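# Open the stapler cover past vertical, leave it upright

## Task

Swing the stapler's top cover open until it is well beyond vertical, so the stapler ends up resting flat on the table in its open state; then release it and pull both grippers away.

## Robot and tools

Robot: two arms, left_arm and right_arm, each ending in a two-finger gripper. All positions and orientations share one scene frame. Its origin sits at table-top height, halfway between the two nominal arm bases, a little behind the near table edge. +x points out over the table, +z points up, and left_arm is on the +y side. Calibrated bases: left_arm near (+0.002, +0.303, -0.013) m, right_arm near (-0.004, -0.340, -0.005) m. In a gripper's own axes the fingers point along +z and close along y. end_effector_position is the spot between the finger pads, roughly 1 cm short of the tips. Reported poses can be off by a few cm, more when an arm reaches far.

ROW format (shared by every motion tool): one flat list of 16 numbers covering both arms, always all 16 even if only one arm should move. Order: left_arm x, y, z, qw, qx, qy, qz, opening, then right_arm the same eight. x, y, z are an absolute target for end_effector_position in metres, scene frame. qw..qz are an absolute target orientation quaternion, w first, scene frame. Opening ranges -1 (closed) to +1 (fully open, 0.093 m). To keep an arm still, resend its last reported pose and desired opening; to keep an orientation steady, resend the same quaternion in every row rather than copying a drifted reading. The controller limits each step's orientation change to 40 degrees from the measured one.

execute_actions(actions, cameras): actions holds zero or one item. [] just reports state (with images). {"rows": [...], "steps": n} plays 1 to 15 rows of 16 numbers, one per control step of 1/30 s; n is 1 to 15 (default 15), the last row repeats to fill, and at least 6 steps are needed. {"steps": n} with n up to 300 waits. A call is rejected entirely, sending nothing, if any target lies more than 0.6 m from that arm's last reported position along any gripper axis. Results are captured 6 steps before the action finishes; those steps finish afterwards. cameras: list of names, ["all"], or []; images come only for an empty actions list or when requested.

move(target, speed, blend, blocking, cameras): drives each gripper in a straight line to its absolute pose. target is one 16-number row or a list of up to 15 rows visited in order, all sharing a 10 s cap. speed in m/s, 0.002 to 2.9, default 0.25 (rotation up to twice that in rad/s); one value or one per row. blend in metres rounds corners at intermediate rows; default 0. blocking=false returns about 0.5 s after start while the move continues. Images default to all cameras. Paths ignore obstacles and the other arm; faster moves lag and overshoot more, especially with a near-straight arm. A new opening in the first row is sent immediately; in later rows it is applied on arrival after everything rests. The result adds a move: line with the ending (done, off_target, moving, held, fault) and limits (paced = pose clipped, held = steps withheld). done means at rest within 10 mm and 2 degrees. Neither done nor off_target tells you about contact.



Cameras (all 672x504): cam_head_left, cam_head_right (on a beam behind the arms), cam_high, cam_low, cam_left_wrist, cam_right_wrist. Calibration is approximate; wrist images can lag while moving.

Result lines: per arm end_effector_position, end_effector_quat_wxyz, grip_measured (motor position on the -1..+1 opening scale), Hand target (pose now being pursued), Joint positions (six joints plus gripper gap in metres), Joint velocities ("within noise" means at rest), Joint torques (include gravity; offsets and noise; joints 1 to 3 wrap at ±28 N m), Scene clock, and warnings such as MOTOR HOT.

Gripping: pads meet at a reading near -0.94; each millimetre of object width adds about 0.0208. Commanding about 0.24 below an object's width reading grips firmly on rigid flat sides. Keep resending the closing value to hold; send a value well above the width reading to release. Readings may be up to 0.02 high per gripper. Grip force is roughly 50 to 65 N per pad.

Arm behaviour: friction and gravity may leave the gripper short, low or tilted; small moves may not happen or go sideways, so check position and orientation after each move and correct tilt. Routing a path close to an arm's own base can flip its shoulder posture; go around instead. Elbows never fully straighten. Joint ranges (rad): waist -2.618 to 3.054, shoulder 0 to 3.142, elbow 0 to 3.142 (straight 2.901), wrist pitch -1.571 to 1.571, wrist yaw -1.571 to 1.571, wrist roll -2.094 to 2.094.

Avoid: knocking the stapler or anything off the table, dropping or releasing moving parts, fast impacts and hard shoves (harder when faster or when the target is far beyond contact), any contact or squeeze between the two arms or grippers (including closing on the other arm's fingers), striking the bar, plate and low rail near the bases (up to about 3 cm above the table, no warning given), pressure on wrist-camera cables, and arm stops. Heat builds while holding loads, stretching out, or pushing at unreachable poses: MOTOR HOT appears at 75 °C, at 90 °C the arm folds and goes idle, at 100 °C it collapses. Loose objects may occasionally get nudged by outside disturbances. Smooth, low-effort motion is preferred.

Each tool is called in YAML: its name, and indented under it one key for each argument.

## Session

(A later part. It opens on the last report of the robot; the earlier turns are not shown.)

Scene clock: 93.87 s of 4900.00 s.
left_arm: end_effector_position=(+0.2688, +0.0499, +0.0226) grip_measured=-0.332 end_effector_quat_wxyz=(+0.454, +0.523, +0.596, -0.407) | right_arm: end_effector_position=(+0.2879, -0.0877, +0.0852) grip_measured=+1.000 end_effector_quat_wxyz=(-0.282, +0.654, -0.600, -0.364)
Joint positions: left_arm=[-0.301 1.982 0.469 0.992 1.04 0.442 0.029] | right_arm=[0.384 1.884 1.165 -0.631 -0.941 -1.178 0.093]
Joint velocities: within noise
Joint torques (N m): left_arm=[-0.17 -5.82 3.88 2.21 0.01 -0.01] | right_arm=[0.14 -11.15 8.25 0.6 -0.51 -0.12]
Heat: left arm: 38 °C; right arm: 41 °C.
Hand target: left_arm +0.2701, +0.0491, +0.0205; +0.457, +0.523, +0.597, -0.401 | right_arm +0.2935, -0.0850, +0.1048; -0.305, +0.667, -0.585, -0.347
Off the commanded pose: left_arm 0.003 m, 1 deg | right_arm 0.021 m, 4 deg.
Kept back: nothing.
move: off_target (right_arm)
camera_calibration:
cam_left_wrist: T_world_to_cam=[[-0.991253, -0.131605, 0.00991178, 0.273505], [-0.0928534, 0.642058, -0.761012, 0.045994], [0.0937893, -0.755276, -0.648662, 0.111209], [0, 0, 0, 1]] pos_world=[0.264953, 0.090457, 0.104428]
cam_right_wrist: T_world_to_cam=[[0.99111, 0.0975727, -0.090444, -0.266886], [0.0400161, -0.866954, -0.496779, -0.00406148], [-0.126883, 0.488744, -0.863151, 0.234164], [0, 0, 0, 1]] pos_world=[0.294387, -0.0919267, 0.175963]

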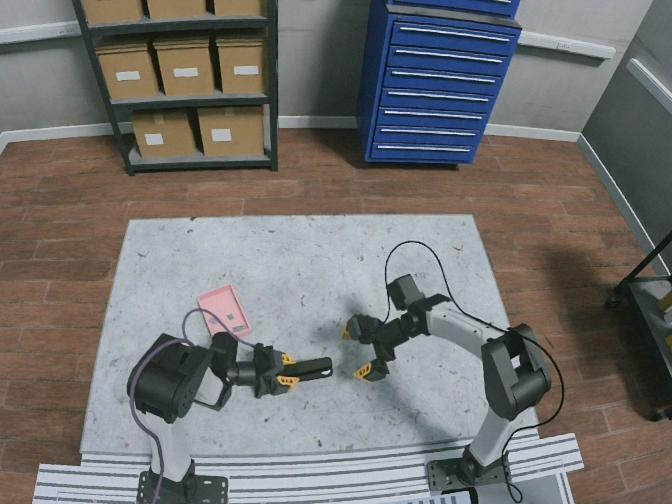

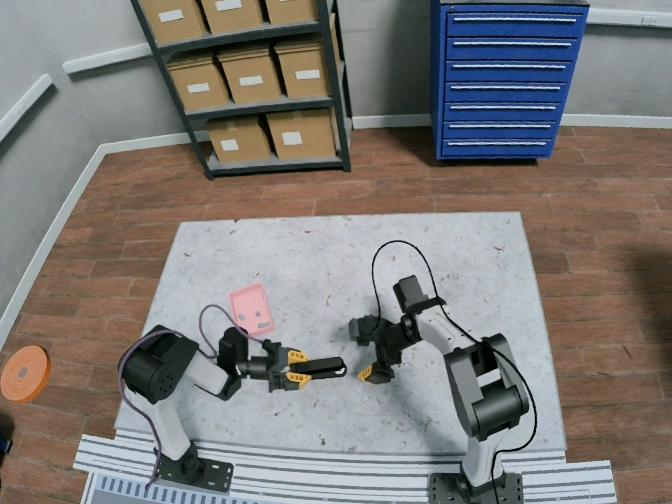

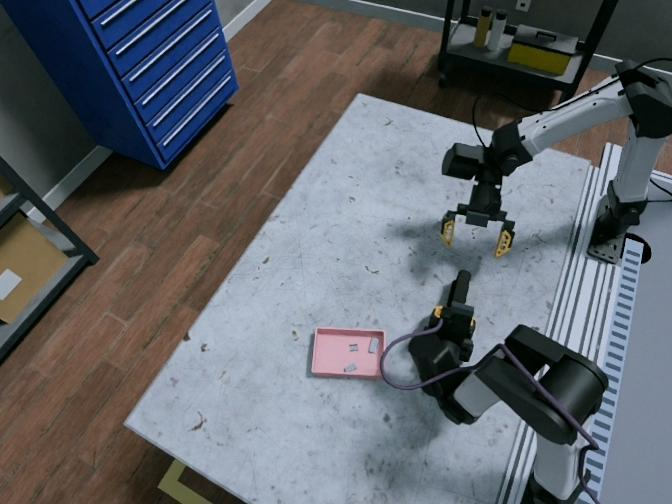

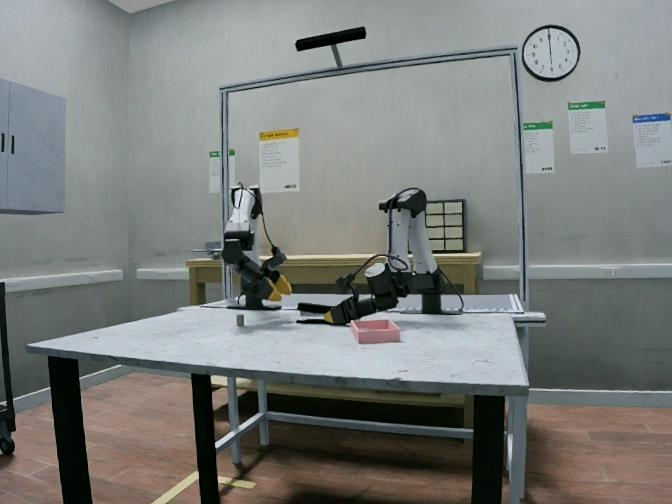

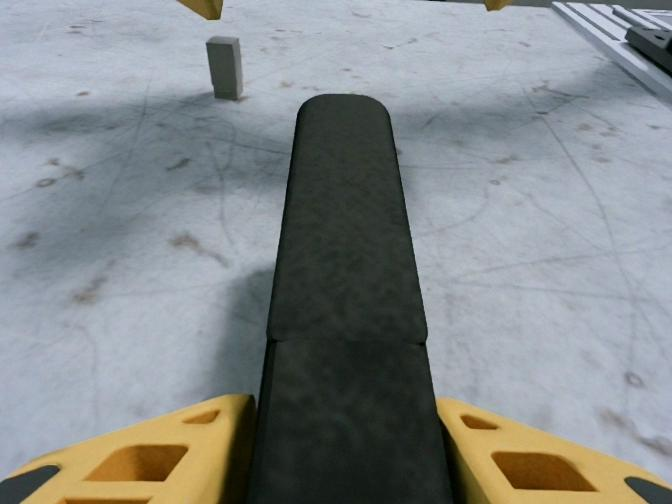

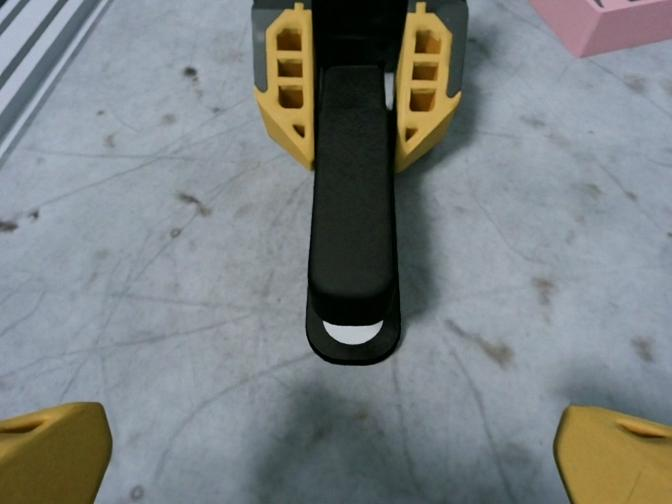

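move:
  target:
    - [0.270,0.049,0.0205,0.4577,0.5231,0.5965,-0.4014,-0.75,0.287,-0.08,0.10,0.3178,-0.6434,0.6106,0.3349,1]
    - [0.270,0.049,0.0205,0.4577,0.5231,0.5965,-0.4014,-0.75,0.286,-0.022,0.056,0.3178,-0.6434,0.6106,0.3349,1]
  speed: 0.08
  cameras: ["cam_right_wrist","cam_low"]

zoom_image:
  camera: "cam_low"
  region: [270, 260, 390, 350]

Scene clock: 96.63 s of 4900.00 s.
left_arm: end_effector_position=(+0.2688, +0.0499, +0.0226) grip_measured=-0.332 end_effector_quat_wxyz=(+0.454, +0.523, +0.596, -0.407) | right_arm: end_effector_position=(+0.2826, -0.0238, +0.0617) grip_measured=+1.000 end_effector_quat_wxyz=(-0.315, +0.645, -0.608, -0.339)
Joint positions: left_arm=[-0.301 1.982 0.469 0.992 1.04 0.442 0.029] | right_arm=[0.571 1.904 1.039 -0.151 -0.83 -0.826 0.093]
Joint velocities: within noise
Joint torques (N m): left_arm=[-0.2 -5.78 3.9 2.21 0.01 0] | right_arm=[0.16 -6.94 5.78 1.5 -0.38 -0.02]
Heat: left arm: 38 °C; right arm: 41 °C.
Hand target: left_arm +0.2701, +0.0491, +0.0205; +0.457, +0.523, +0.597, -0.401 | right_arm +0.2858, -0.0221, +0.0561; -0.318, +0.644, -0.611, -0.335
Off the commanded pose: left_arm 0.003 m, 1 deg | right_arm 0.007 m, 1 deg.
Kept back: nothing.
move: done
camera_calibration:
cam_right_wrist: T_world_to_cam=[[0.998832, 0.0383106, -0.0294289, -0.277415], [0.0182012, -0.862727, -0.505342, 0.0466397], [-0.0447491, 0.504216, -0.862417, 0.15902], [0, 0, 0, 1]] pos_world=[0.283358, -0.0293153, 0.152547]
Images, in order (width x height): cam_low 672x504, cam_right_wrist 672x504.

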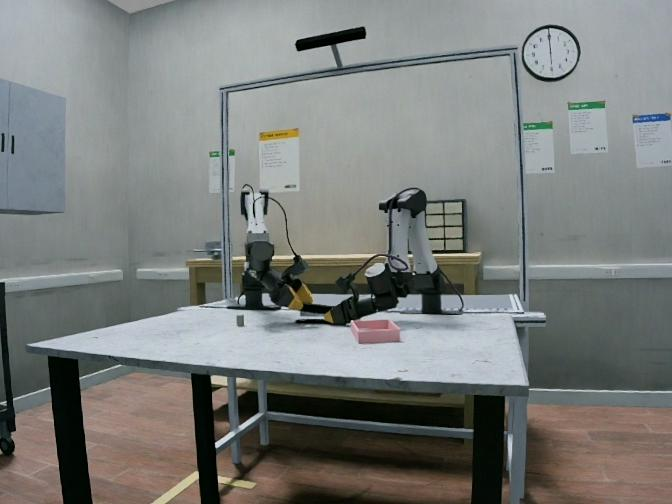

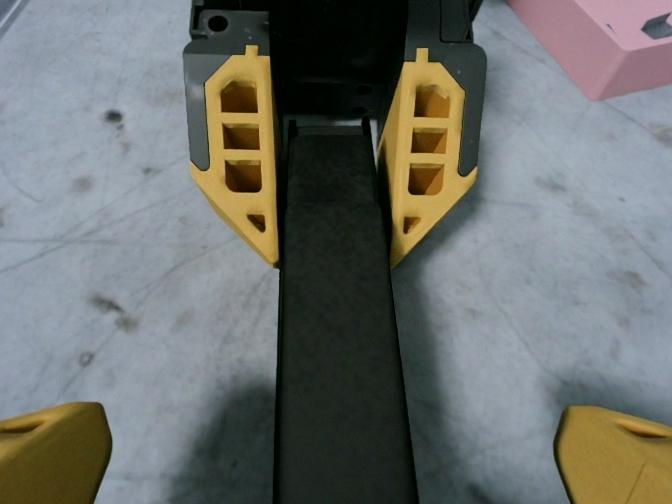

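Scaled by 4.200.

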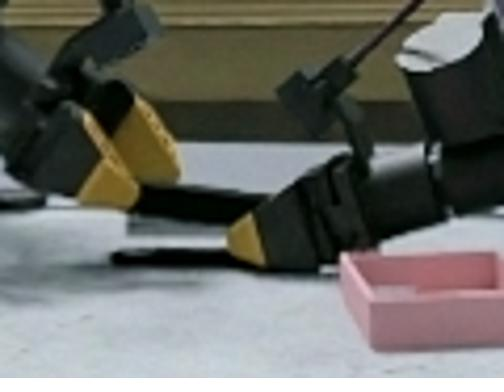

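move:
  target:
    - [0.270,0.049,0.0205,0.4577,0.5231,0.5965,-0.4014,-0.75,0.288,-0.0155,0.041,0.3134,-0.6513,0.6021,0.3390,1]
  speed: 0.06
  cameras: ["cam_right_wrist","cam_low"]

zoom_image:
  camera: "cam_low"
  region: [270, 260, 390, 350]

Scene clock: 97.73 s of 4900.00 s.
left_arm: end_effector_position=(+0.2688, +0.0499, +0.0226) grip_measured=-0.332 end_effector_quat_wxyz=(+0.454, +0.523, +0.596, -0.407) | right_arm: end_effector_position=(+0.2813, -0.0217, +0.0399) grip_measured=+1.000 end_effector_quat_wxyz=(-0.299, +0.645, -0.614, -0.344)
Joint positions: left_arm=[-0.301 1.982 0.469 0.992 1.04 0.442 0.029] | right_arm=[0.578 1.966 1.039 -0.124 -0.83 -0.826 0.093]
Joint velocities: within noise
Joint torques (N m): left_arm=[-0.2 -5.79 3.89 2.2 0.02 0] | right_arm=[0.38 -7.3 7.01 1.43 -0.48 -0.15]
Heat: left arm: 38 °C; right arm: 41 °C.
Hand target: left_arm +0.2701, +0.0491, +0.0205; +0.457, +0.523, +0.597, -0.401 | right_arm +0.2878, -0.0157, +0.0411; -0.313, +0.651, -0.602, -0.339
Off the commanded pose: left_arm 0.003 m, 1 deg | right_arm 0.009 m, 2 deg.
Kept back: nothing.
move: done
camera_calibration:
cam_right_wrist: T_world_to_cam=[[0.997235, 0.0434346, -0.0603031, -0.275017], [0.00840083, -0.872113, -0.489233, 0.0393744], [-0.0738407, 0.487374, -0.870066, 0.147245], [0, 0, 0, 1]] pos_world=[0.284798, -0.0254794, 0.130792]
Images, in order (width x height): cam_low 672x504, cam_right_wrist 672x504.

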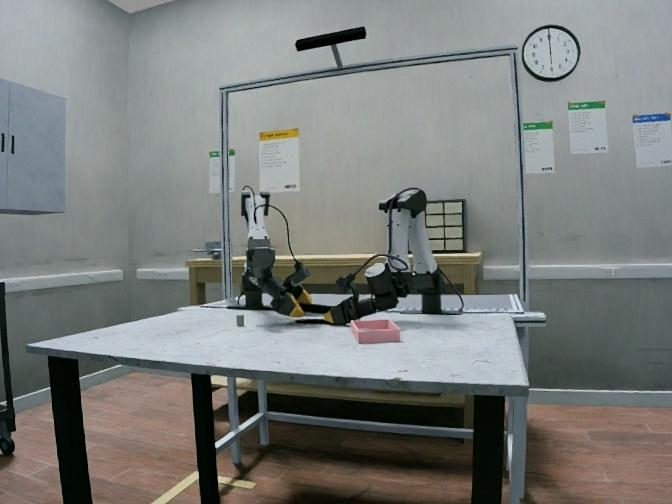

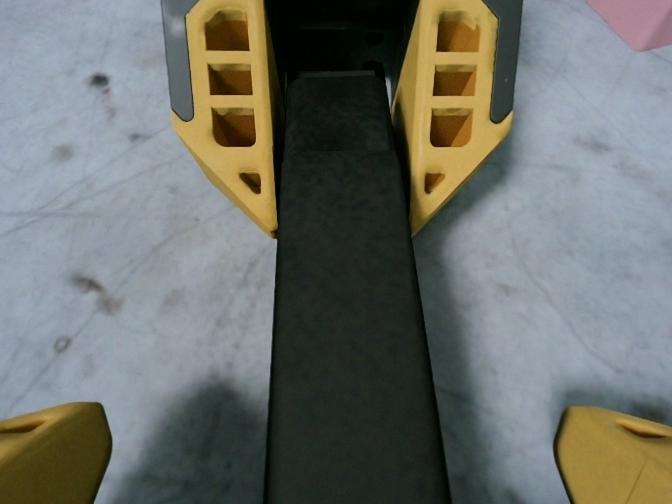

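Scaled by 4.200.

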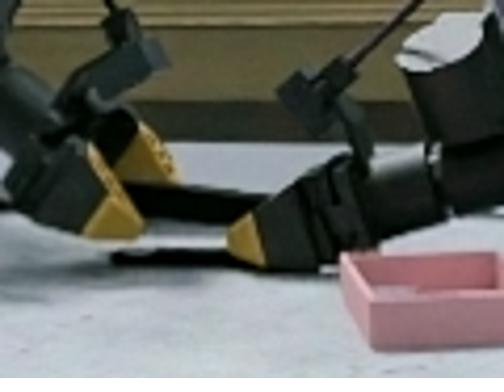

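move:
  target:
    - [0.270,0.049,0.0205,0.4577,0.5231,0.5965,-0.4014,-0.75,0.293,-0.013,0.044,0.3134,-0.6513,0.6021,0.3390,1]
  speed: 0.06
  cameras: ["cam_right_wrist","cam_low"]

move:
  target:
    - [0.270,0.049,0.0205,0.4577,0.5231,0.5965,-0.4014,-0.75,0.293,-0.013,0.044,0.3134,-0.6513,0.6021,0.3390,-0.25]
  speed: 0.06
  cameras: ["cam_right_wrist"]

Scene clock: 98.77 s of 4900.00 s.
left_arm: end_effector_position=(+0.2688, +0.0499, +0.0226) grip_measured=-0.332 end_effector_quat_wxyz=(+0.454, +0.523, +0.596, -0.407) | right_arm: end_effector_position=(+0.2863, -0.0186, +0.0428) grip_measured=+1.000 end_effector_quat_wxyz=(-0.305, +0.646, -0.611, -0.342)
Joint positions: left_arm=[-0.301 1.982 0.469 0.992 1.04 0.442 0.029] | right_arm=[0.578 1.974 1.058 -0.122 -0.83 -0.828 0.093]
Joint velocities: within noise
Joint torques (N m): left_arm=[-0.18 -5.79 3.86 2.21 0.01 -0.01] | right_arm=[0.17 -7.13 8.03 1.31 -0.49 -0.16]
Heat: left arm: 38 °C; right arm: 41 °C.
Hand target: left_arm +0.2701, +0.0491, +0.0205; +0.457, +0.523, +0.597, -0.401 | right_arm +0.2928, -0.0132, +0.0440; -0.313, +0.651, -0.602, -0.339
Off the commanded pose: left_arm 0.003 m, 1 deg | right_arm 0.009 m, 2 deg.
Kept back: nothing.
move: done
camera_calibration:
cam_right_wrist: T_world_to_cam=[[0.997888, 0.0448967, -0.0469428, -0.280754], [0.015772, -0.868525, -0.495394, 0.0416353], [-0.0630126, 0.493608, -0.867399, 0.145571], [0, 0, 0, 1]] pos_world=[0.288677, -0.023089, 0.133715]
Images, in order (width x height): cam_low 672x504, cam_right_wrist 672x504.

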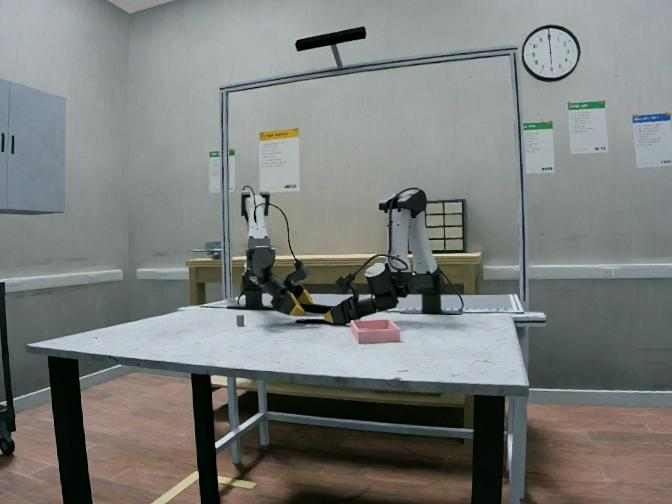

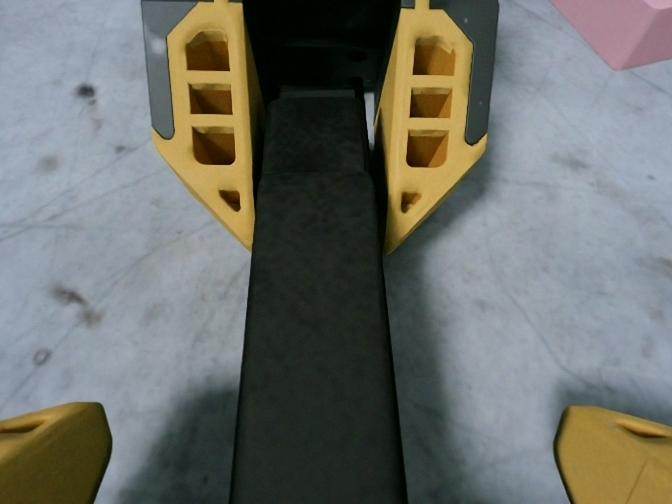

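Scene clock: 99.47 s of 4900.00 s.
left_arm: end_effector_position=(+0.2688, +0.0499, +0.0226) grip_measured=-0.332 end_effector_quat_wxyz=(+0.454, +0.523, +0.596, -0.407) | right_arm: end_effector_position=(+0.2863, -0.0186, +0.0428) grip_measured=-0.248 end_effector_quat_wxyz=(-0.305, +0.646, -0.611, -0.342)
Joint positions: left_arm=[-0.301 1.982 0.469 0.992 1.04 0.442 0.029] | right_arm=[0.578 1.974 1.058 -0.122 -0.83 -0.828 0.033]
Joint velocities: within noise
Joint torques (N m): left_arm=[-0.2 -5.79 3.89 2.2 0.01 -0.01] | right_arm=[0.14 -7.06 8.09 1.29 -0.48 -0.18]
Heat: left arm: 38 °C; right arm: 41 °C.
Hand target: left_arm +0.2701, +0.0491, +0.0205; +0.457, +0.523, +0.597, -0.401 | right_arm +0.2928, -0.0132, +0.0440; -0.313, +0.651, -0.602, -0.339
Off the commanded pose: left_arm 0.003 m, 1 deg | right_arm 0.009 m, 2 deg.
Kept back: nothing.
move: done
camera_calibration:
cam_right_wrist: T_world_to_cam=[[0.997888, 0.0448967, -0.0469428, -0.280754], [0.015772, -0.868525, -0.495394, 0.0416353], [-0.0630126, 0.493608, -0.867399, 0.145571], [0, 0, 0, 1]] pos_world=[0.288677, -0.023089, 0.133715]
Images, in order (width x height): cam_right_wrist 672x504.

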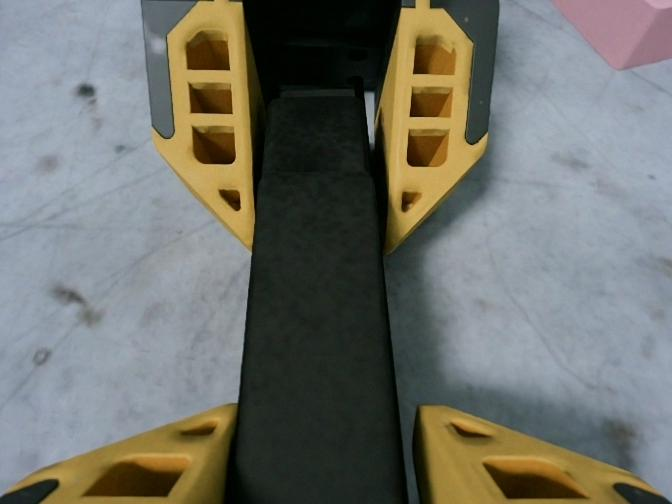

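Gap small; close on.

move:
  target:
    - [0.270,0.049,0.0205,0.4577,0.5231,0.5965,-0.4014,-0.75,0.292,-0.013,0.044,0.3134,-0.6513,0.6021,0.3390,-0.4]
  cameras: []

move:
  target:
    - [0.270,0.049,0.0205,0.4577,0.5231,0.5965,-0.4014,-0.75,0.291,-0.013,0.044,0.3134,-0.6513,0.6021,0.3390,-0.6]
  cameras: ["cam_right_wrist"]

Scene clock: 100.77 s of 4900.00 s.
left_arm: end_effector_position=(+0.2702, +0.0494, +0.0253) grip_measured=-0.556 end_effector_quat_wxyz=(+0.461, +0.524, +0.591, -0.404) | right_arm: end_effector_position=(+0.2857, -0.0180, +0.0431) grip_measured=-0.395 end_effector_quat_wxyz=(-0.306, +0.649, -0.607, -0.342)
Joint positions: left_arm=[-0.301 1.982 0.469 1.01 1.04 0.44 0.019] | right_arm=[0.579 1.974 1.059 -0.124 -0.832 -0.836 0.026]
Joint velocities: within noise
Joint torques (N m): left_arm=[-0.17 -5.7 3.85 2.02 0 0] | right_arm=[0.23 -7.23 7.62 1.34 -0.49 -0.08]
Heat: left arm: 38 °C; right arm: 41 °C.
Hand target: left_arm +0.2699, +0.0491, +0.0205; +0.458, +0.523, +0.597, -0.401 | right_arm +0.2917, -0.0131, +0.0440; -0.313, +0.651, -0.602, -0.339
Off the commanded pose: left_arm 0.005 m, 1 deg | right_arm 0.008 m, 1 deg.
Kept back: nothing.
move: done
No camera images: "cameras" was empty.

Scene clock: 101.47 s of 4900.00 s.
left_arm: end_effector_position=(+0.2702, +0.0494, +0.0253) grip_measured=-0.545 end_effector_quat_wxyz=(+0.461, +0.524, +0.591, -0.404) | right_arm: end_effector_position=(+0.2857, -0.0180, +0.0431) grip_measured=-0.549 end_effector_quat_wxyz=(-0.306, +0.649, -0.607, -0.342)
Joint positions: left_arm=[-0.301 1.982 0.469 1.01 1.04 0.44 0.019] | right_arm=[0.579 1.974 1.059 -0.124 -0.832 -0.837 0.019]
Joint velocities: within noise
Joint torques (N m): left_arm=[-0.2 -5.71 3.85 2.02 0 0.01] | right_arm=[0.31 -7.53 7.27 1.37 -0.44 -0.06]
Heat: left arm: 39 °C; right arm: 41 °C.
Hand target: left_arm +0.2699, +0.0491, +0.0205; +0.458, +0.523, +0.597, -0.401 | right_arm +0.2907, -0.0131, +0.0440; -0.313, +0.651, -0.602, -0.339
Off the commanded pose: left_arm 0.005 m, 1 deg | right_arm 0.007 m, 1 deg.
Kept back: nothing.
move: done
camera_calibration:
cam_right_wrist: T_world_to_cam=[[0.997768, 0.052958, -0.0406757, -0.280171], [0.0257999, -0.867562, -0.49666, 0.0395565], [-0.0615908, 0.494502, -0.866992, 0.145069], [0, 0, 0, 1]] pos_world=[0.28746, -0.0225821, 0.134024]
Images, in order (width x height): cam_right_wrist 672x504.

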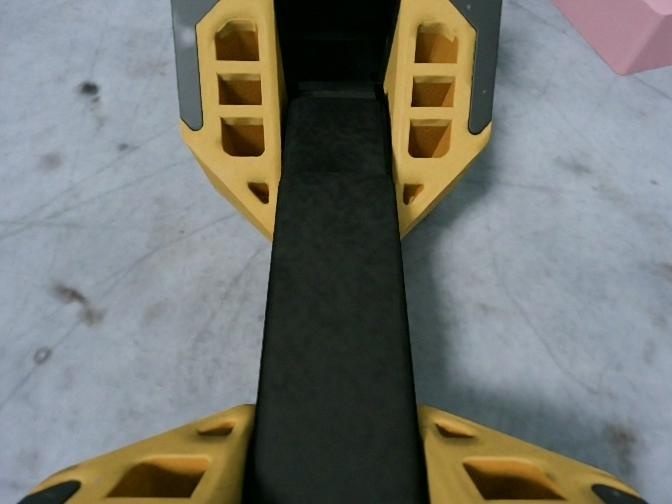

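wait:
  seconds: 0.1
  cameras: ["cam_low","cam_left_wrist"]

zoom_image:
  camera: "cam_low"
  region: [290, 285, 374, 348]

Scene clock: 101.90 s of 4900.00 s.
left_arm: end_effector_position=(+0.2702, +0.0494, +0.0253) grip_measured=-0.544 end_effector_quat_wxyz=(+0.461, +0.524, +0.591, -0.404) | right_arm: end_effector_position=(+0.2857, -0.0180, +0.0431) grip_measured=-0.549 end_effector_quat_wxyz=(-0.306, +0.649, -0.607, -0.342)
Joint positions: left_arm=[-0.301 1.982 0.469 1.01 1.04 0.44 0.019] | right_arm=[0.579 1.974 1.059 -0.124 -0.832 -0.837 0.019]
Joint velocities: within noise
Joint torques (N m): left_arm=[-0.18 -5.71 3.84 2.02 0 0] | right_arm=[0.34 -7.49 7.31 1.38 -0.45 -0.07]
Heat: left arm: 39 °C; right arm: 41 °C.
Hand target: left_arm +0.2699, +0.0491, +0.0205; +0.458, +0.523, +0.597, -0.401 | right_arm +0.2907, -0.0131, +0.0440; -0.313, +0.651, -0.602, -0.339
Off the commanded pose: left_arm 0.005 m, 1 deg | right_arm 0.007 m, 1 deg.
Steps of this call (1-13: nothing new was sent). Readings (end_effector_position of left_arm | right_arm):
1: (+0.2702, +0.0494, +0.0253) | (+0.2857, -0.0180, +0.0431)
2: (+0.2702, +0.0494, +0.0253) | (+0.2857, -0.0180, +0.0431)
4: (+0.2702, +0.0494, +0.0253) | (+0.2857, -0.0180, +0.0431)
8: (+0.2702, +0.0494, +0.0253) | (+0.2857, -0.0180, +0.0431)
13: the state above
camera_calibration:
cam_left_wrist: T_world_to_cam=[[-0.9912, -0.13228, -0.00485983, 0.275196], [-0.0812498, 0.636985, -0.766583, 0.0457952], [0.104499, -0.759442, -0.642127, 0.109592], [0, 0, 0, 1]] pos_world=[0.265043, 0.0904606, 0.106815]
Images, in order (width x height): cam_low 672x504, cam_left_wrist 672x504.

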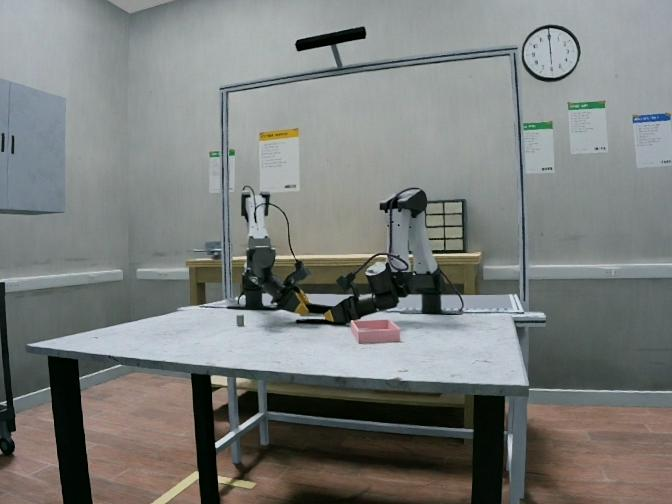

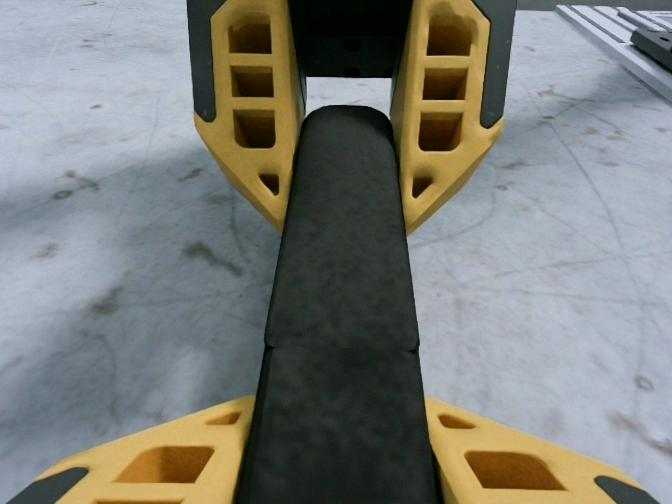

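Scaled by 6.000.

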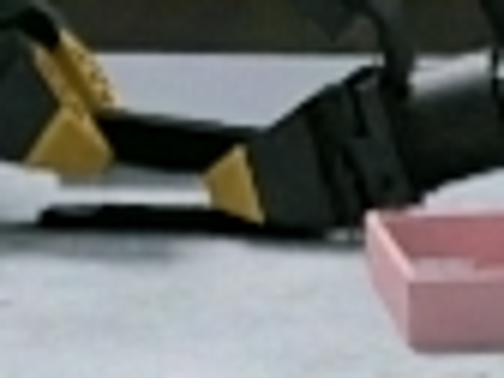

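move:
  target:
    - [0.270,0.049,0.024,0.4577,0.5231,0.5965,-0.4014,-0.1,0.291,-0.013,0.044,0.3134,-0.6513,0.6021,0.3390,-0.5]
  cameras: []

move:
  target:
    - [0.270,0.047,0.017,0.4312,0.5401,0.6159,-0.3782,-0.1,0.291,-0.013,0.044,0.3134,-0.6513,0.6021,0.3390,-0.5]
  cameras: ["cam_low","cam_left_wrist"]
  speed: 0.05

zoom_image:
  camera: "cam_low"
  region: [290, 285, 374, 348]

Scene clock: 103.70 s of 4900.00 s.
left_arm: end_effector_position=(+0.2702, +0.0494, +0.0253) grip_measured=-0.102 end_effector_quat_wxyz=(+0.461, +0.524, +0.591, -0.404) | right_arm: end_effector_position=(+0.2857, -0.0180, +0.0431) grip_measured=-0.497 end_effector_quat_wxyz=(-0.306, +0.649, -0.607, -0.342)
Joint positions: left_arm=[-0.301 1.982 0.469 1.01 1.04 0.44 0.04] | right_arm=[0.579 1.974 1.059 -0.124 -0.832 -0.837 0.021]
Joint velocities: left_arm=[within noise] | right_arm=[-0.007 0.002 0.002 -0.066 0.007 -0.007 -0.004]
Joint torques (N m): left_arm=[-0.18 -7.16 3.85 1.82 0.01 0] | right_arm=[0.29 -7.5 7.31 1.36 -0.47 -0.05]
Heat: left arm: 39 °C; right arm: 41 °C.
Hand target: left_arm +0.2700, +0.0491, +0.0239; +0.458, +0.523, +0.596, -0.401 | right_arm +0.2907, -0.0131, +0.0440; -0.313, +0.651, -0.602, -0.339
Off the commanded pose: left_arm 0.001 m, 1 deg | right_arm 0.007 m, 1 deg.
Kept back: nothing.
move: done
No camera images: "cameras" was empty.

Scene clock: 104.93 s of 4900.00 s.
left_arm: end_effector_position=(+0.2692, +0.0495, +0.0146) grip_measured=-0.102 end_effector_quat_wxyz=(+0.434, +0.536, +0.616, -0.381) | right_arm: end_effector_position=(+0.2855, -0.0179, +0.0431) grip_measured=-0.496 end_effector_quat_wxyz=(-0.306, +0.649, -0.607, -0.342)
Joint positions: left_arm=[-0.318 1.93 0.489 0.817 0.976 0.526 0.04] | right_arm=[0.579 1.974 1.059 -0.124 -0.832 -0.837 0.021]
Joint velocities: within noise
Joint torques (N m): left_arm=[-0.57 -7.99 5.68 1.51 0.12 0.05] | right_arm=[0.28 -7.51 7.36 1.37 -0.44 -0.06]
Heat: left arm: 38 °C; right arm: 41 °C.
Hand target: left_arm +0.2698, +0.0470, +0.0171; +0.432, +0.540, +0.616, -0.378 | right_arm +0.2908, -0.0132, +0.0440; -0.313, +0.651, -0.602, -0.339
Off the commanded pose: left_arm 0.004 m, 1 deg | right_arm 0.007 m, 1 deg.
Kept back: nothing.
move: done
camera_calibration:
cam_left_wrist: T_world_to_cam=[[-0.989431, -0.144966, 0.00338482, 0.274176], [-0.104822, 0.698922, -0.707475, 0.0397757], [0.100194, -0.700352, -0.70673, 0.102041], [0, 0, 0, 1]] pos_world=[0.265223, 0.0834104, 0.0993274]
Images, in order (width x height): cam_low 672x504, cam_left_wrist 672x504.

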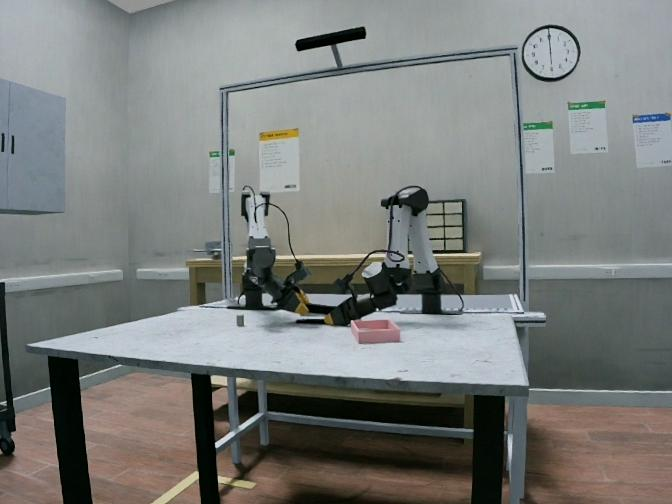

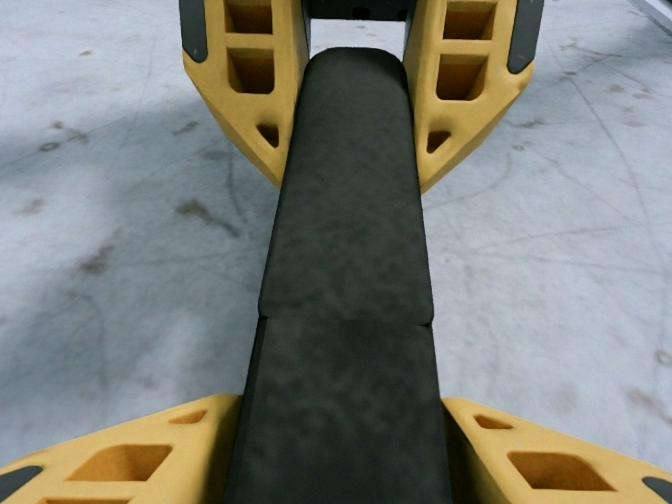

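Scaled by 6.000.

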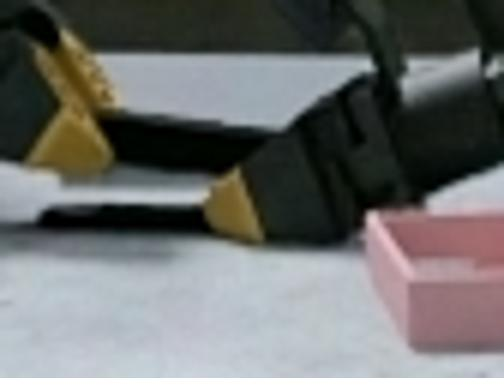

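move:
  target:
    - [0.270,0.048,0.017,0.4312,0.5401,0.6159,-0.3782,-0.28,0.291,-0.013,0.044,0.3134,-0.6513,0.6021,0.3390,-0.5]
  cameras: []

move:
  target:
    - [0.270,0.048,0.017,0.4312,0.5401,0.6159,-0.3782,-0.4,0.291,-0.013,0.044,0.3134,-0.6513,0.6021,0.3390,-0.5]
  cameras: []

move:
  target:
    - [0.270,0.048,0.017,0.4312,0.5401,0.6159,-0.3782,-0.6,0.291,-0.013,0.044,0.3134,-0.6513,0.6021,0.3390,-0.5]
  cameras: ["cam_low","cam_left_wrist","cam_right_wrist"]

zoom_image:
  camera: "cam_low"
  region: [290, 285, 374, 348]

Scene clock: 107.50 s of 4900.00 s.
left_arm: end_effector_position=(+0.2690, +0.0496, +0.0142) grip_measured=-0.263 end_effector_quat_wxyz=(+0.434, +0.537, +0.615, -0.380) | right_arm: end_effector_position=(+0.2854, -0.0178, +0.0431) grip_measured=-0.500 end_effector_quat_wxyz=(-0.306, +0.651, -0.605, -0.341)
Joint positions: left_arm=[-0.318 1.929 0.49 0.811 0.975 0.533 0.033] | right_arm=[0.58 1.974 1.059 -0.124 -0.832 -0.841 0.021]
Joint velocities: left_arm=[within noise] | right_arm=[-0.017 0.007 -0.007 -0.051 0.066 -0.051 -0.004]
Joint torques (N m): left_arm=[-0.23 -8.05 5.55 1.47 0.17 0.07] | right_arm=[0.2 -7.56 7.21 1.37 -0.45 -0.04]
Heat: left arm: 38 °C; right arm: 42 °C.
Hand target: left_arm +0.2699, +0.0480, +0.0170; +0.432, +0.540, +0.616, -0.378 | right_arm +0.2908, -0.0132, +0.0440; -0.313, +0.651, -0.602, -0.339
Off the commanded pose: left_arm 0.003 m, 1 deg | right_arm 0.007 m, 1 deg.
Kept back: nothing.
move: done
No camera images: "cameras" was empty.

Scene clock: 108.20 s of 4900.00 s.
left_arm: end_effector_position=(+0.2690, +0.0496, +0.0142) grip_measured=-0.266 end_effector_quat_wxyz=(+0.434, +0.537, +0.615, -0.380) | right_arm: end_effector_position=(+0.2854, -0.0178, +0.0431) grip_measured=-0.499 end_effector_quat_wxyz=(-0.306, +0.651, -0.605, -0.341)
Joint positions: left_arm=[-0.318 1.929 0.49 0.811 0.975 0.533 0.032] | right_arm=[0.58 1.974 1.059 -0.124 -0.832 -0.841 0.021]
Joint velocities: within noise
Joint torques (N m): left_arm=[-0.24 -8.06 5.53 1.47 0.17 0.06] | right_arm=[0.2 -7.58 7.27 1.35 -0.47 -0.01]
Heat: left arm: 38 °C; right arm: 42 °C.
Hand target: left_arm +0.2699, +0.0480, +0.0170; +0.432, +0.540, +0.616, -0.378 | right_arm +0.2908, -0.0132, +0.0440; -0.313, +0.651, -0.602, -0.339
Off the commanded pose: left_arm 0.003 m, 1 deg | right_arm 0.007 m, 1 deg.
Kept back: nothing.
move: done
No camera images: "cameras" was empty.

Scene clock: 108.90 s of 4900.00 s.
left_arm: end_effector_position=(+0.2690, +0.0496, +0.0142) grip_measured=-0.266 end_effector_quat_wxyz=(+0.434, +0.537, +0.615, -0.380) | right_arm: end_effector_position=(+0.2854, -0.0178, +0.0431) grip_measured=-0.497 end_effector_quat_wxyz=(-0.306, +0.651, -0.605, -0.341)
Joint positions: left_arm=[-0.318 1.929 0.49 0.811 0.975 0.533 0.032] | right_arm=[0.58 1.974 1.059 -0.124 -0.832 -0.841 0.021]
Joint velocities: left_arm=[within noise] | right_arm=[-0.022 -0.017 0.017 0.037 0.007 -0.066 -0.004]
Joint torques (N m): left_arm=[-0.2 -8.02 5.52 1.47 0.17 0.07] | right_arm=[0.2 -7.62 7.35 1.33 -0.47 -0.02]
Heat: left arm: 38 °C; right arm: 42 °C.
Hand target: left_arm +0.2699, +0.0480, +0.0170; +0.432, +0.540, +0.616, -0.378 | right_arm +0.2908, -0.0132, +0.0440; -0.313, +0.651, -0.602, -0.339
Off the commanded pose: left_arm 0.003 m, 1 deg | right_arm 0.007 m, 1 deg.
Kept back: nothing.
move: done
camera_calibration:
cam_left_wrist: T_world_to_cam=[[-0.98969, -0.143228, -0.0000465058, 0.274131], [-0.101434, 0.701125, -0.705787, 0.038361], [0.101121, -0.698505, -0.708424, 0.10156], [0, 0, 0, 1]] pos_world=[0.264926, 0.0833079, 0.0990353]
cam_right_wrist: T_world_to_cam=[[0.997724, 0.0562115, -0.0372422, -0.279949], [0.030322, -0.867341, -0.496791, 0.038476], [-0.060227, 0.494531, -0.867071, 0.144555], [0, 0, 0, 1]] pos_world=[0.286851, -0.0223787, 0.134028]
Images, in order (width x height): cam_low 672x504, cam_left_wrist 672x504, cam_right_wrist 672x504.

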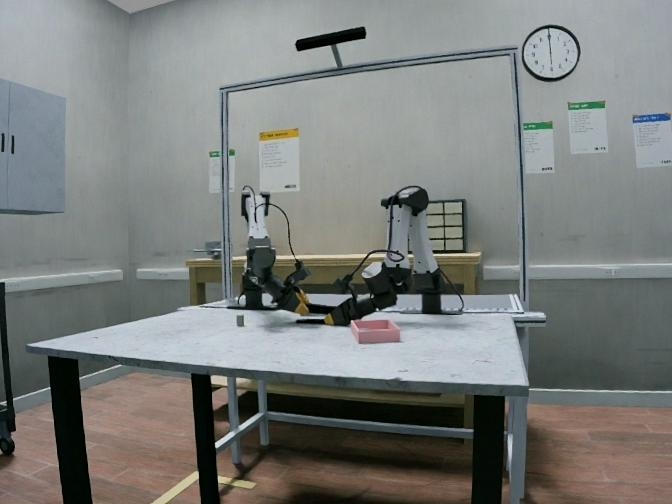

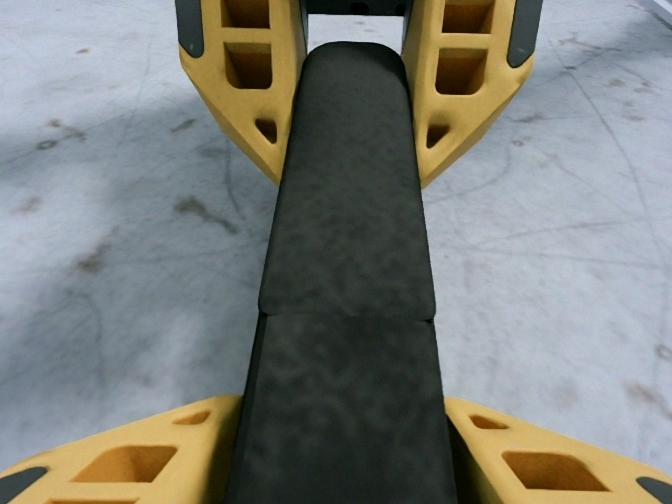

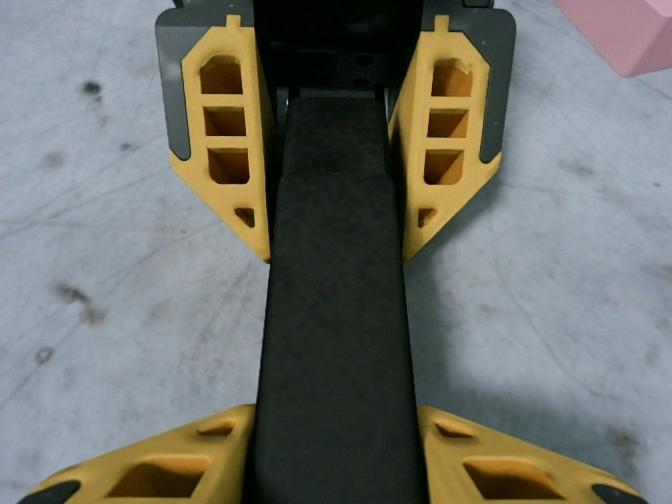

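Scaled by 6.000.

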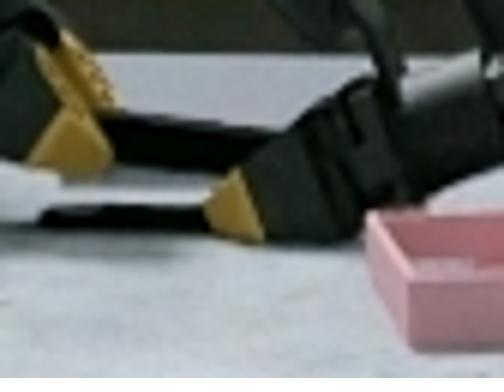

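move:
  target:
    - [0.270,0.048,0.017,0.4312,0.5401,0.6159,-0.3782,-0.6,0.290,-0.011,0.066,0.3134,-0.6513,0.6021,0.3390,-0.65]
  cameras: ["cam_low","cam_left_wrist","cam_right_wrist"]
  speed: 0.03

zoom_image:
  camera: "cam_low"
  region: [290, 285, 374, 348]

Scene clock: 110.23 s of 4900.00 s.
left_arm: end_effector_position=(+0.2680, +0.0496, +0.0144) grip_measured=-0.267 end_effector_quat_wxyz=(+0.432, +0.536, +0.616, -0.383) | right_arm: end_effector_position=(+0.2842, -0.0174, +0.0442) grip_measured=-0.521 end_effector_quat_wxyz=(-0.297, +0.651, -0.609, -0.342)
Joint positions: left_arm=[-0.318 1.926 0.49 0.804 0.979 0.53 0.032] | right_arm=[0.583 1.974 1.077 -0.163 -0.828 -0.842 0.02]
Joint velocities: within noise
Joint torques (N m): left_arm=[-0.25 -7.79 5.6 1.54 0.13 0.09] | right_arm=[0.35 -11.4 8.79 0.97 -0.48 0.09]
Heat: left arm: 38 °C; right arm: 42 °C.
Hand target: left_arm +0.2699, +0.0480, +0.0170; +0.432, +0.540, +0.616, -0.378 | right_arm +0.2896, -0.0112, +0.0659; -0.314, +0.651, -0.602, -0.339
Off the commanded pose: left_arm 0.004 m, 1 deg | right_arm 0.023 m, 2 deg.
Kept back: nothing.
move: off_target (right_arm)
camera_calibration:
cam_left_wrist: T_world_to_cam=[[-0.989974, -0.141043, 0.00760749, 0.272993], [-0.105268, 0.700815, -0.705533, 0.0394153], [0.0941788, -0.69926, -0.708636, 0.10372], [0, 0, 0, 1]] pos_world=[0.264637, 0.083408, 0.0992316]
cam_right_wrist: T_world_to_cam=[[0.996932, 0.0574014, -0.0532148, -0.277806], [0.0244221, -0.874027, -0.485263, 0.0404537], [-0.074366, 0.482475, -0.872747, 0.149355], [0, 0, 0, 1]] pos_world=[0.287072, -0.0207559, 0.135196]
Images, in order (width x height): cam_low 672x504, cam_left_wrist 672x504, cam_right_wrist 672x504.

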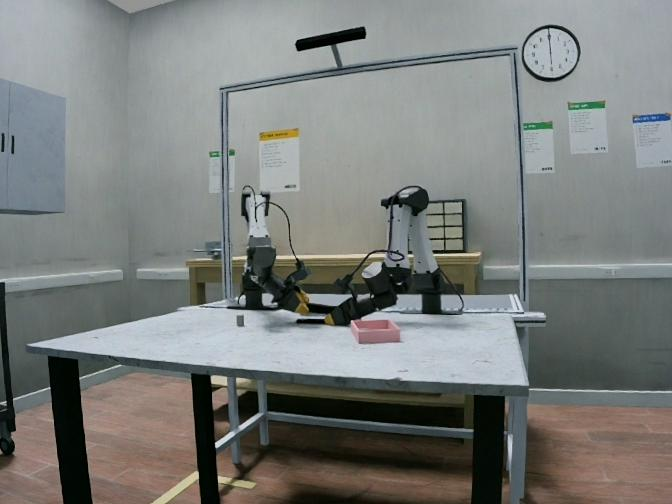

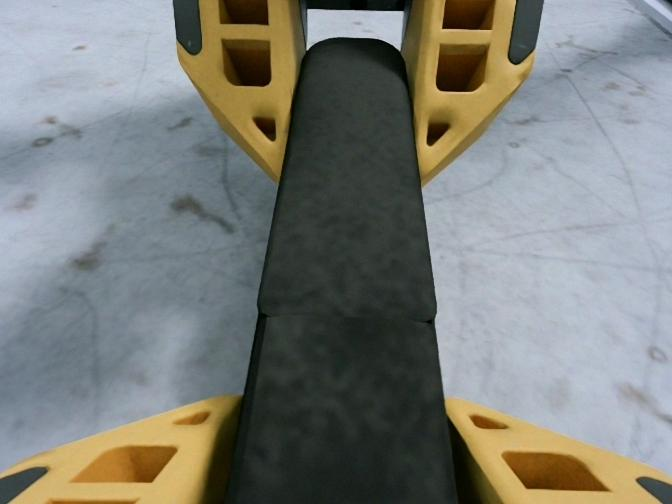

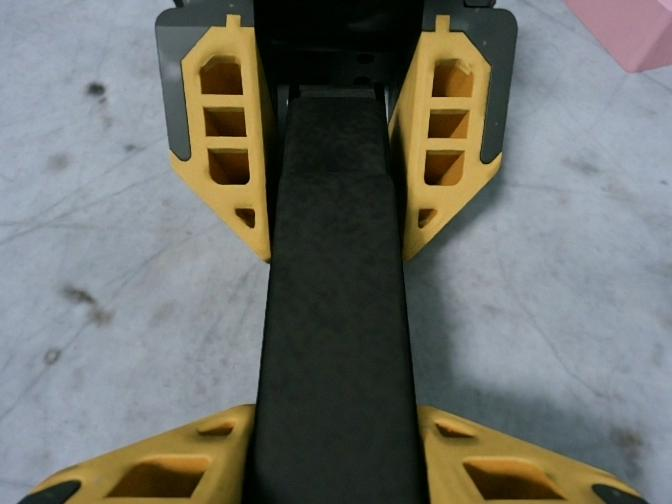

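Scaled by 6.000.

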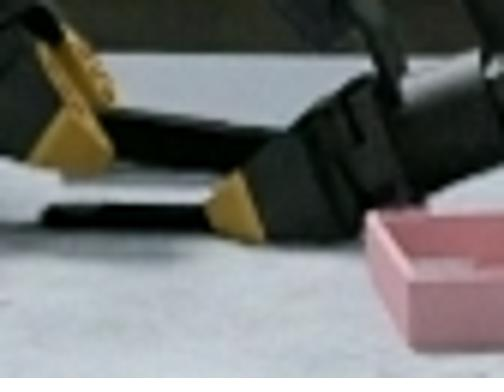

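move:
  target:
    - [0.270,0.048,0.012,0.4312,0.5401,0.6159,-0.3782,-0.7,0.290,-0.010,0.085,0.3134,-0.6513,0.6021,0.3390,-0.7]
  cameras: ["cam_low","cam_left_wrist","cam_right_wrist"]
  speed: 0.03

zoom_image:
  camera: "cam_low"
  region: [290, 285, 374, 348]

Scene clock: 111.33 s of 4900.00 s.
left_arm: end_effector_position=(+0.2672, +0.0494, +0.0150) grip_measured=-0.267 end_effector_quat_wxyz=(+0.431, +0.536, +0.616, -0.386) | right_arm: end_effector_position=(+0.2834, -0.0179, +0.0489) grip_measured=-0.522 end_effector_quat_wxyz=(-0.283, +0.653, -0.618, -0.335)
Joint positions: left_arm=[-0.318 1.926 0.49 0.803 0.984 0.526 0.032] | right_arm=[0.59 1.963 1.11 -0.239 -0.804 -0.847 0.02]
Joint velocities: within noise
Joint torques (N m): left_arm=[-0.23 -5.79 5.48 1.83 0.06 0.15] | right_arm=[-0.08 -13.3 8.9 1.03 -0.7 0.09]
Heat: left arm: 38 °C; right arm: 43 °C.
Hand target: left_arm +0.2699, +0.0481, +0.0121; +0.431, +0.540, +0.616, -0.378 | right_arm +0.2891, -0.0104, +0.0843; -0.313, +0.652, -0.602, -0.339
Off the commanded pose: left_arm 0.004 m, 1 deg | right_arm 0.038 m, 4 deg.
Kept back: nothing.
move: off_target (right_arm)
camera_calibration:
cam_left_wrist: T_world_to_cam=[[-0.99039, -0.137705, 0.0128236, 0.272015], [-0.1063, 0.698636, -0.707536, 0.0403838], [0.0884722, -0.7021, -0.706561, 0.105634], [0, 0, 0, 1]] pos_world=[0.264348, 0.0834098, 0.0997215]
cam_right_wrist: T_world_to_cam=[[0.996348, 0.0523856, -0.067429, -0.275959], [0.01595, -0.889971, -0.455737, 0.0430773], [-0.0838839, 0.452997, -0.887557, 0.156521], [0, 0, 0, 1]] pos_world=[0.287394, -0.0181098, 0.139946]
Images, in order (width x height): cam_low 672x504, cam_left_wrist 672x504, cam_right_wrist 672x504.

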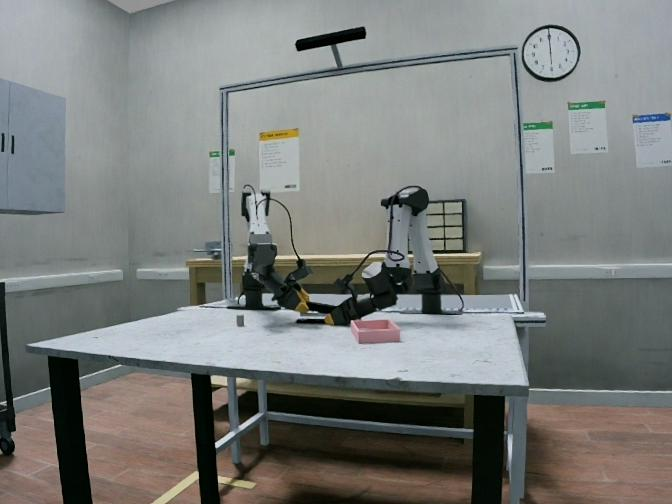

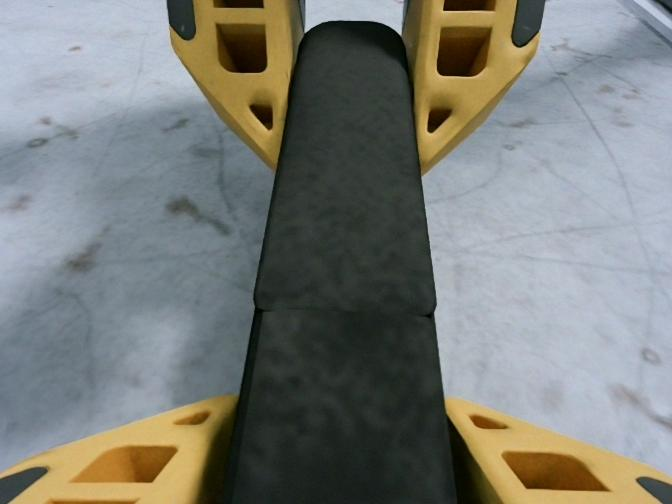

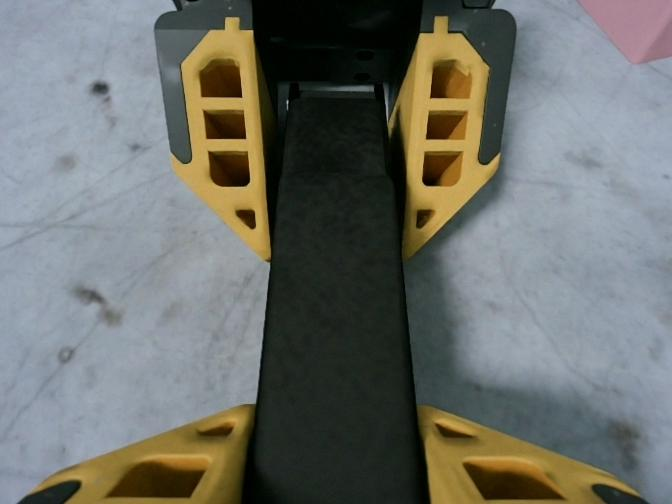

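Scaled by 6.000.

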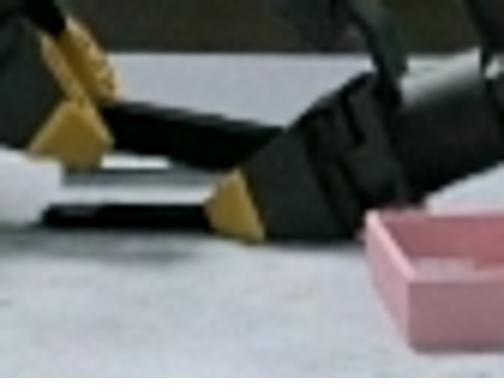

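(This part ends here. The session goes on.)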